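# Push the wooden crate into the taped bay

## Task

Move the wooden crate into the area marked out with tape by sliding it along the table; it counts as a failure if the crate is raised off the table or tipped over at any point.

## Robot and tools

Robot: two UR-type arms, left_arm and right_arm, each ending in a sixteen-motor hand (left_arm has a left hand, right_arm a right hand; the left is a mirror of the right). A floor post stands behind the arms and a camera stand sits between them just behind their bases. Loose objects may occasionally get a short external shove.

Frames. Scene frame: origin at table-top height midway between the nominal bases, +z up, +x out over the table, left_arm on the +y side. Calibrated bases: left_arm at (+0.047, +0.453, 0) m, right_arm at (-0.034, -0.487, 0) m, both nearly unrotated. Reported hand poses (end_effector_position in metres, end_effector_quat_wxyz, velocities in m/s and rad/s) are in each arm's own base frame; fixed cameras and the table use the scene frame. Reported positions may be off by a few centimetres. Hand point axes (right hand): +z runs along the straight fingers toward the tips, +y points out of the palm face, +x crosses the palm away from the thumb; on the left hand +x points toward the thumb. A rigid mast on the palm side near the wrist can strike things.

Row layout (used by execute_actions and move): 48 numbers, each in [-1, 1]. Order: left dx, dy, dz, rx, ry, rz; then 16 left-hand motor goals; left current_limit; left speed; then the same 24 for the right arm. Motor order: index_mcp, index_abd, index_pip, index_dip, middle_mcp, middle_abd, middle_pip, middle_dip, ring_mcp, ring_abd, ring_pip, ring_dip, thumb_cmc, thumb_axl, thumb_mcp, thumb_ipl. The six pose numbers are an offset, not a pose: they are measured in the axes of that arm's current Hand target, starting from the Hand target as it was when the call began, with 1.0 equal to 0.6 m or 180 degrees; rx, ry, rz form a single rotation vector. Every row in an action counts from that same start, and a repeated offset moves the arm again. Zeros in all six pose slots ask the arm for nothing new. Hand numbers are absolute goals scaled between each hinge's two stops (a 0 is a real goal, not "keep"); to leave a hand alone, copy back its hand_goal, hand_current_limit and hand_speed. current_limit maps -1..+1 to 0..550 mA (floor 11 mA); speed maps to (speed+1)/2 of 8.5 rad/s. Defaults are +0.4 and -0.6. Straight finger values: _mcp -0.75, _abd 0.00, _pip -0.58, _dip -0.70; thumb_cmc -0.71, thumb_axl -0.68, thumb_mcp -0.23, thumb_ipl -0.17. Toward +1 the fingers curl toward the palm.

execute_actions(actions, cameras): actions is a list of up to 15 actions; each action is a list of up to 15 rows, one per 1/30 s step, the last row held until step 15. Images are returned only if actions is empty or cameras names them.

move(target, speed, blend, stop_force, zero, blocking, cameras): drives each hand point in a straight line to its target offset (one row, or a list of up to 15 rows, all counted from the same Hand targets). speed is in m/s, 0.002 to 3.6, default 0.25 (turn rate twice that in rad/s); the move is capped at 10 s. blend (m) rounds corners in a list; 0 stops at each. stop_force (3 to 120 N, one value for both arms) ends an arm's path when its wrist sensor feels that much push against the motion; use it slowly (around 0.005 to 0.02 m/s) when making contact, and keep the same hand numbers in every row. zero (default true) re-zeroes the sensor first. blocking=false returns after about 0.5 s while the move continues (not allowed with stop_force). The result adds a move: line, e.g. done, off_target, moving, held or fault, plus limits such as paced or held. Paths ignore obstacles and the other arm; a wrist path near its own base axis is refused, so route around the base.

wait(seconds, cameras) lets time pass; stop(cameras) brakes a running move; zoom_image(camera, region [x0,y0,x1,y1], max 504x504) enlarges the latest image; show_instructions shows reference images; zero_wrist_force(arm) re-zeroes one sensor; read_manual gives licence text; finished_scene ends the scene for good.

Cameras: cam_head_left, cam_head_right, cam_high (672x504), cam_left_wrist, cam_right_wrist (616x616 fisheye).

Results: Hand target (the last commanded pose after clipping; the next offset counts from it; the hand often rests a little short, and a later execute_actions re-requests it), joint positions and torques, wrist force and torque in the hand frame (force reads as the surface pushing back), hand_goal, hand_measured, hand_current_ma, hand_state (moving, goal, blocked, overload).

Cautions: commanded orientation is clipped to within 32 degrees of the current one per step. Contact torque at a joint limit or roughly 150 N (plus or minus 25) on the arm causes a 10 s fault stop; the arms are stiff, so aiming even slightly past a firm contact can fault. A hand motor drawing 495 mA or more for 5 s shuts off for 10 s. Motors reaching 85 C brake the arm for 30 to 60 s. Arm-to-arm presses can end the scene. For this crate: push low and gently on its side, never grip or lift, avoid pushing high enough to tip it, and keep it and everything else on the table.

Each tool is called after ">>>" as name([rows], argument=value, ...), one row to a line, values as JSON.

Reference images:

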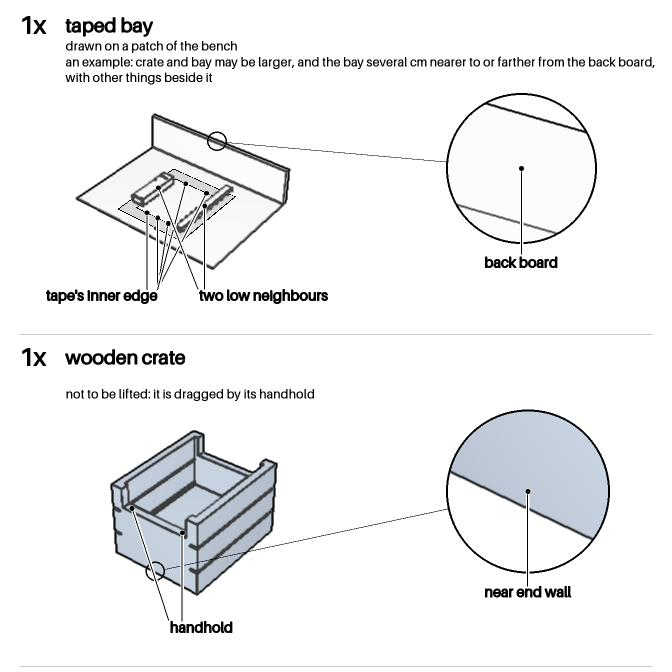

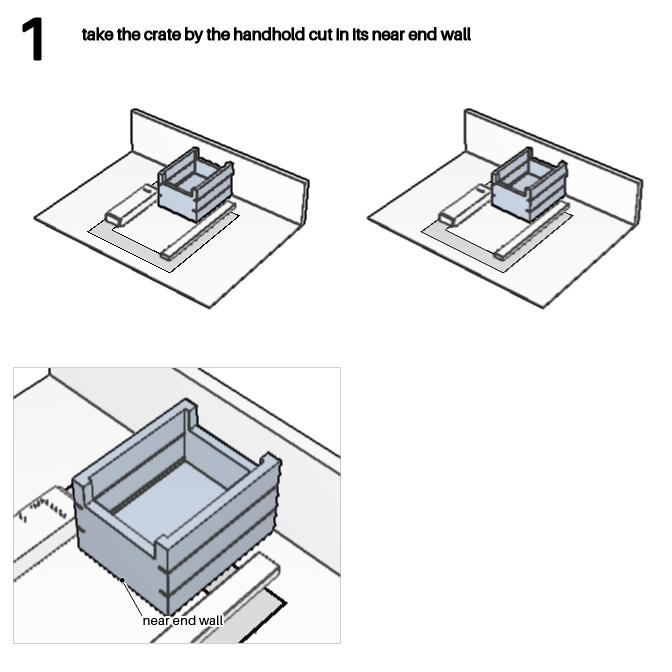

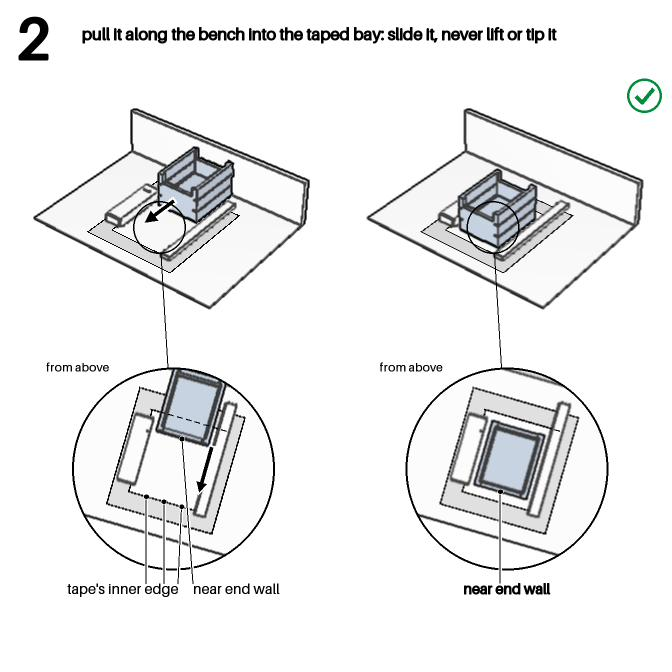

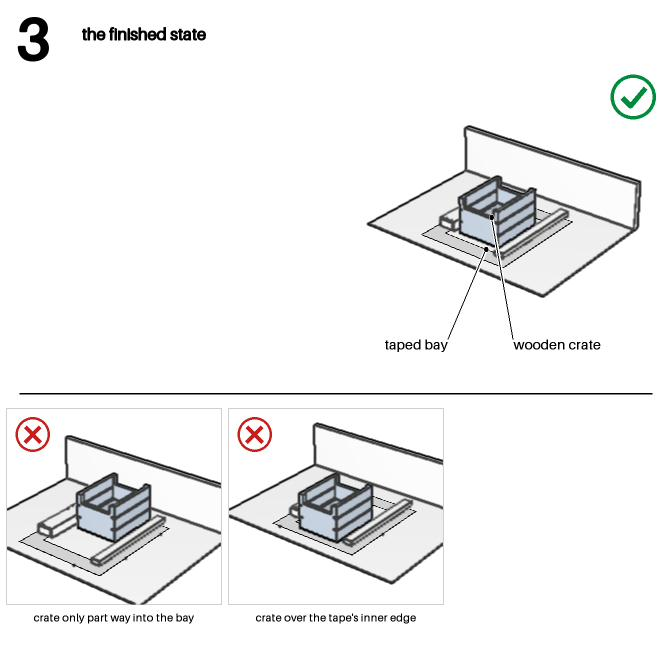

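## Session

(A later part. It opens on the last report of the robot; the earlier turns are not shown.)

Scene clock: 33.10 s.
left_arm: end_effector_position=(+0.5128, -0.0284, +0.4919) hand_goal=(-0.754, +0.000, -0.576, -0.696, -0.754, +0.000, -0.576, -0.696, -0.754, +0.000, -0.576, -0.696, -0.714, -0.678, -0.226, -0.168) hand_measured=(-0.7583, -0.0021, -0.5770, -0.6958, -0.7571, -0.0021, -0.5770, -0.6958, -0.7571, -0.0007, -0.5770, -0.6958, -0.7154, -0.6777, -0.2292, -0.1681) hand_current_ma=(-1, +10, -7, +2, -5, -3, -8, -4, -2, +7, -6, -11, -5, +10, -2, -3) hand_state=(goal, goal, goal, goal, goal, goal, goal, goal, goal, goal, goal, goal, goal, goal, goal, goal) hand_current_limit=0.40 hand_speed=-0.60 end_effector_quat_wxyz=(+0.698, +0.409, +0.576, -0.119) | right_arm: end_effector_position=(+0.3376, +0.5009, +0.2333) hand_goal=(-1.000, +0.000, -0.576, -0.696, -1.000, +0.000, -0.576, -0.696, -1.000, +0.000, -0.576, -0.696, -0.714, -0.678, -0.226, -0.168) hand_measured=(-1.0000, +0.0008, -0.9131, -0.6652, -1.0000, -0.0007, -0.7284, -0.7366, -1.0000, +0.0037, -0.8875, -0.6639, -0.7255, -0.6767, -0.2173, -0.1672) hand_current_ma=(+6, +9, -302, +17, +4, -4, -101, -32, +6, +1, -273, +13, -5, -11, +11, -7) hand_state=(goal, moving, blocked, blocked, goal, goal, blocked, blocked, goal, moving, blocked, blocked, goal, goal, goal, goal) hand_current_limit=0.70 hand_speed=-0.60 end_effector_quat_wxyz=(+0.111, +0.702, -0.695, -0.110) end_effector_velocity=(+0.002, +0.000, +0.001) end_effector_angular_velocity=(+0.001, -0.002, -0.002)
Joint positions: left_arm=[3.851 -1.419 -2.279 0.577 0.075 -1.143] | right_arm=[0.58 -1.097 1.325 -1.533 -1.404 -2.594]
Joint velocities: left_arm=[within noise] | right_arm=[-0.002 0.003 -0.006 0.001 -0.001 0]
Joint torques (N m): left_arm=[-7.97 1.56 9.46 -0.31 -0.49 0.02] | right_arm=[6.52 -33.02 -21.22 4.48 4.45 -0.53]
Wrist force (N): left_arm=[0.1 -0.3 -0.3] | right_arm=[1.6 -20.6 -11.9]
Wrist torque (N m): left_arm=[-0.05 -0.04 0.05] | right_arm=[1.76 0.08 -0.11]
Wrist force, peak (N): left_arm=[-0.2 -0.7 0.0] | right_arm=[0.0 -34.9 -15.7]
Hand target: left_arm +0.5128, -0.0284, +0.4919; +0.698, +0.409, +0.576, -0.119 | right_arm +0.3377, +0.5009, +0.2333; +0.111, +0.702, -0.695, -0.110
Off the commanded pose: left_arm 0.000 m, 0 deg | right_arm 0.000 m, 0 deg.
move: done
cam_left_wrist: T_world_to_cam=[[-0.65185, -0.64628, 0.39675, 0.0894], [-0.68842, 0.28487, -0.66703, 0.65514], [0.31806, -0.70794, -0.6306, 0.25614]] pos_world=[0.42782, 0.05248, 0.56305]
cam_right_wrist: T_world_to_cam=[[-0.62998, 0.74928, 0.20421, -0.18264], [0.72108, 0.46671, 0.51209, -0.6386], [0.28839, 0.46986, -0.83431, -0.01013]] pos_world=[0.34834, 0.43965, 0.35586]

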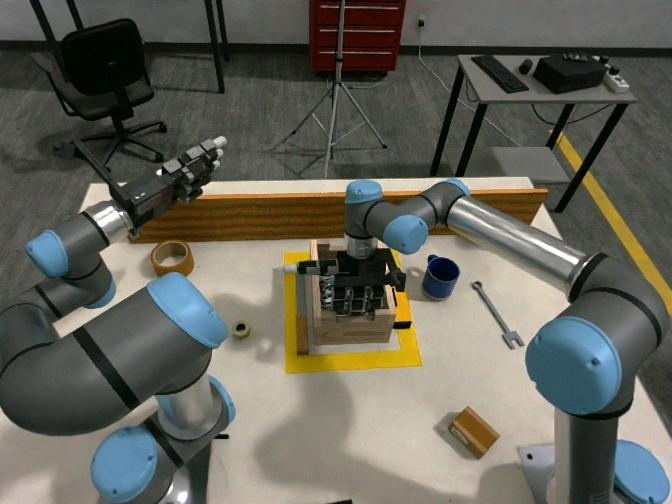

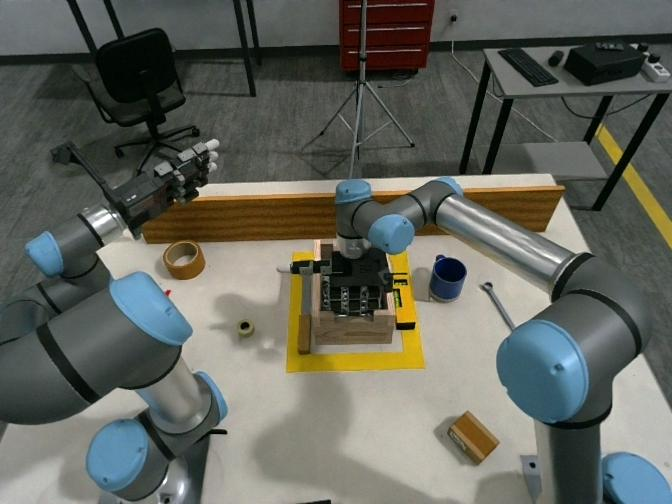

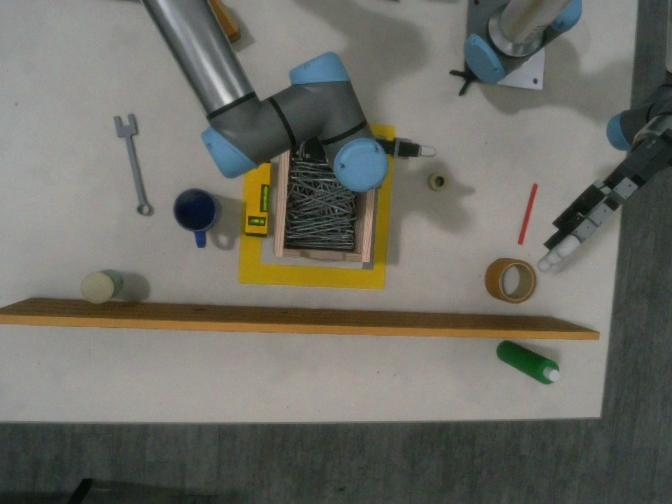

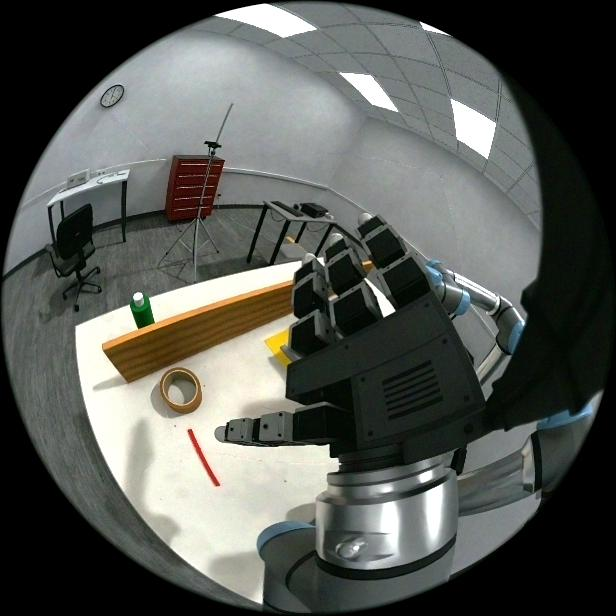

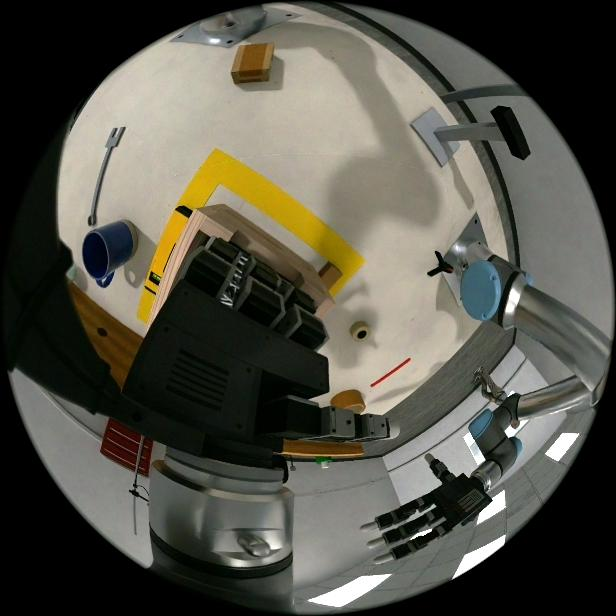

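>>> move([
  [0,0,0,0,0,0,-0.754,0,-0.576,-0.696,-0.754,0,-0.576,-0.696,-0.754,0,-0.576,-0.696,-0.714,-0.678,-0.226,-0.168,0.4,-0.6,0,-0.0396,-0.0129,0,0,0,-1,0,-0.576,-0.696,-1,0,-0.576,-0.696,-1,0,-0.576,-0.696,-0.714,-0.678,-0.226,-0.168,0.7,-0.6],
  [0,0,0,0,0,0,-0.754,0,-0.576,-0.696,-0.754,0,-0.576,-0.696,-0.754,0,-0.576,-0.696,-0.714,-0.678,-0.226,-0.168,0.4,-0.6,0,0.0222,-0.2031,0,0,0,-1,0,-0.576,-0.696,-1,0,-0.576,-0.696,-1,0,-0.576,-0.696,-0.714,-0.678,-0.226,-0.168,0.7,-0.6],
], speed=[0.03,0.12], cameras=["all"])

>>> zoom_image(camera="cam_head_left", region=[270, 195, 430, 385])

>>> zoom_image(camera="cam_high", region=[220, 100, 410, 330])

Scene clock: 36.17 s.
left_arm: end_effector_position=(+0.5128, -0.0284, +0.4919) hand_goal=(-0.754, +0.000, -0.576, -0.696, -0.754, +0.000, -0.576, -0.696, -0.754, +0.000, -0.576, -0.696, -0.714, -0.678, -0.226, -0.168) hand_measured=(-0.7583, -0.0021, -0.5770, -0.6958, -0.7583, -0.0021, -0.5770, -0.6958, -0.7571, -0.0021, -0.5770, -0.6971, -0.7154, -0.6777, -0.2292, -0.1681) hand_current_ma=(+0, +4, -9, +2, -8, -2, -14, -13, -4, +9, -5, -9, -9, +13, -3, +6) hand_state=(goal, goal, goal, goal, goal, goal, goal, goal, goal, goal, goal, goal, goal, goal, goal, goal) hand_current_limit=0.40 hand_speed=-0.60 end_effector_quat_wxyz=(+0.698, +0.409, +0.576, -0.119) | right_arm: end_effector_position=(+0.3627, +0.5012, +0.3532) hand_goal=(-1.000, +0.000, -0.576, -0.696, -1.000, +0.000, -0.576, -0.696, -1.000, +0.000, -0.576, -0.696, -0.714, -0.678, -0.226, -0.168) hand_measured=(-0.9947, +0.0023, -0.5834, -0.6818, -0.9922, -0.0007, -0.5872, -0.7111, -0.9910, +0.0037, -0.5795, -0.6818, -0.7255, -0.6767, -0.2163, -0.1681) hand_current_ma=(+9, +6, -13, +5, +9, -8, +6, -10, +12, +1, -10, -2, -5, -12, +10, -5) hand_state=(goal, goal, goal, goal, goal, goal, goal, goal, goal, goal, goal, goal, goal, goal, goal, goal) hand_current_limit=0.70 hand_speed=-0.60 end_effector_quat_wxyz=(+0.111, +0.702, -0.695, -0.110)
Joint positions: left_arm=[3.851 -1.419 -2.279 0.577 0.075 -1.143] | right_arm=[0.56 -1.069 0.975 -1.207 -1.409 -2.613]
Joint torques (N m): left_arm=[-8.5 4.06 10.27 0.02 -1.1 -0.44] | right_arm=[10.28 -52.5 -30.02 -1.62 -1.56 -1.68]
Wrist force (N): left_arm=[-0.2 -0.4 0.1] | right_arm=[0.0 0.6 -0.5]
Wrist torque (N m): left_arm=[-0.08 0.02 0.01] | right_arm=[0.00 -0.03 0.11]
Wrist force, peak (N): left_arm=[0.3 -0.6 -0.1] | right_arm=[1.3 -20.6 -11.5]
Hand target: left_arm +0.5128, -0.0284, +0.4919; +0.698, +0.409, +0.576, -0.119 | right_arm +0.3626, +0.5011, +0.3533; +0.111, +0.702, -0.695, -0.110
Off the commanded pose: left_arm 0.000 m, 0 deg | right_arm 0.000 m, 0 deg.
move: done
cam_left_wrist: T_world_to_cam=[[-0.65185, -0.64628, 0.39675, 0.0894], [-0.68842, 0.28487, -0.66703, 0.65514], [0.31806, -0.70794, -0.6306, 0.25614]] pos_world=[0.42782, 0.05248, 0.56305]
cam_right_wrist: T_world_to_cam=[[-0.62984, 0.7494, 0.20422, -0.19156], [0.72121, 0.46663, 0.51197, -0.71822], [0.28838, 0.46974, -0.83437, 0.0825]] pos_world=[0.37354, 0.43995, 0.47566]

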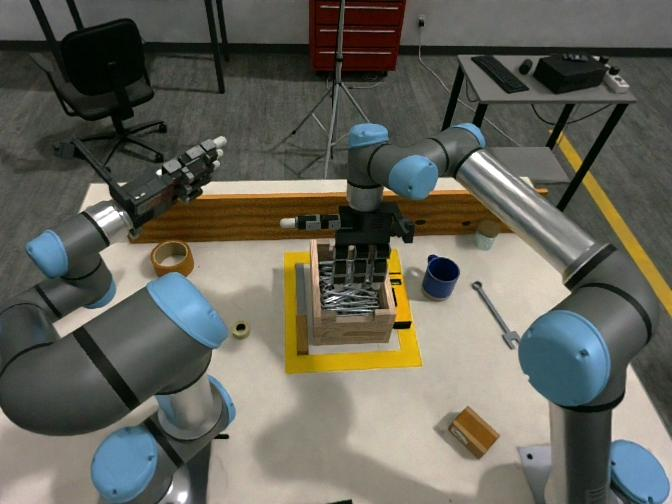

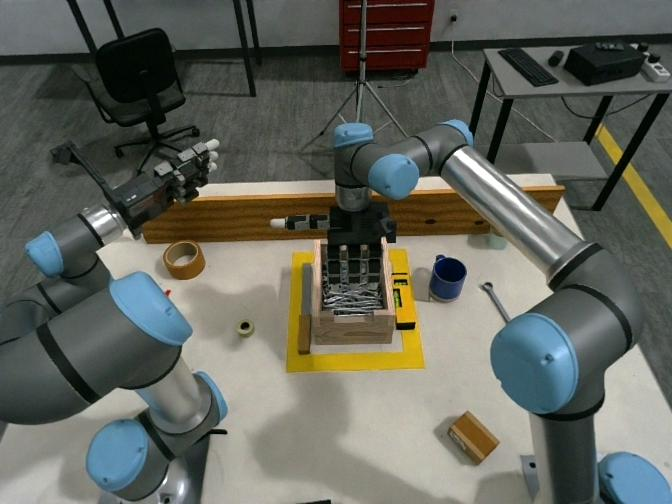

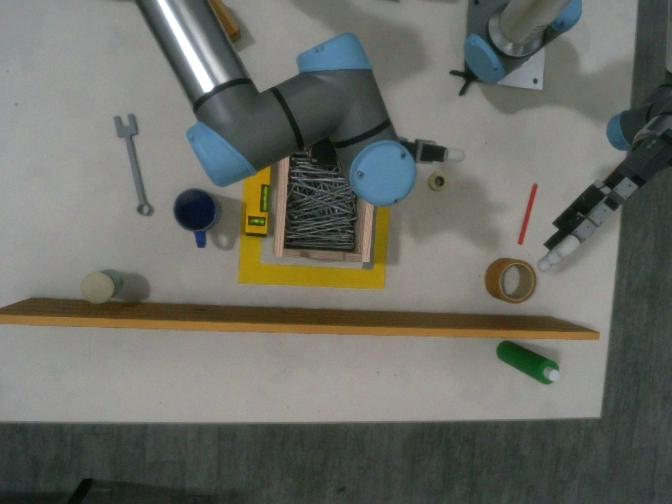

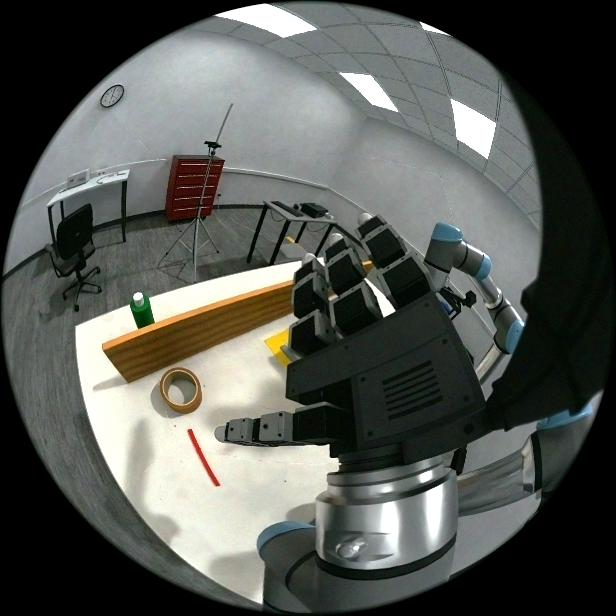

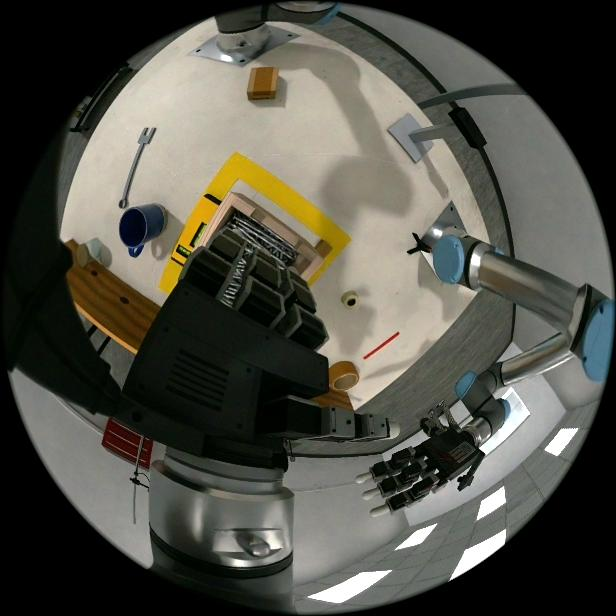

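Scaled by 2.653 from the camera's image (finer frame: 960x720).

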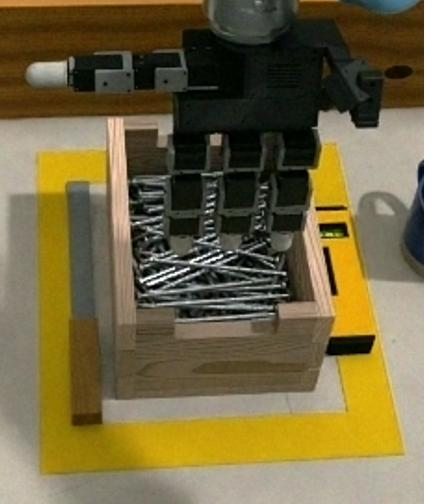

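Scaled by 2.191 from the camera's image (finer frame: 960x720).

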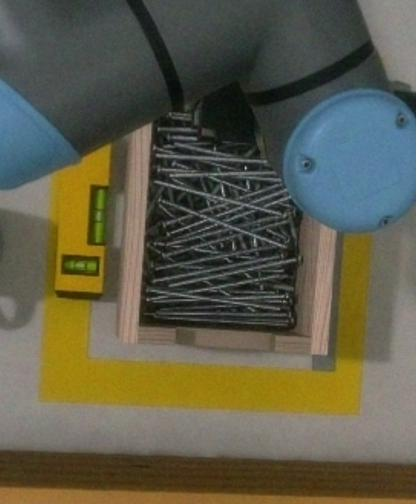

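The crate is inside the bay with clearance on all four sides, neither neighbour has moved, and the hand is clear of the crate.

>>> finished_scene()

The scene is finished: the task was done.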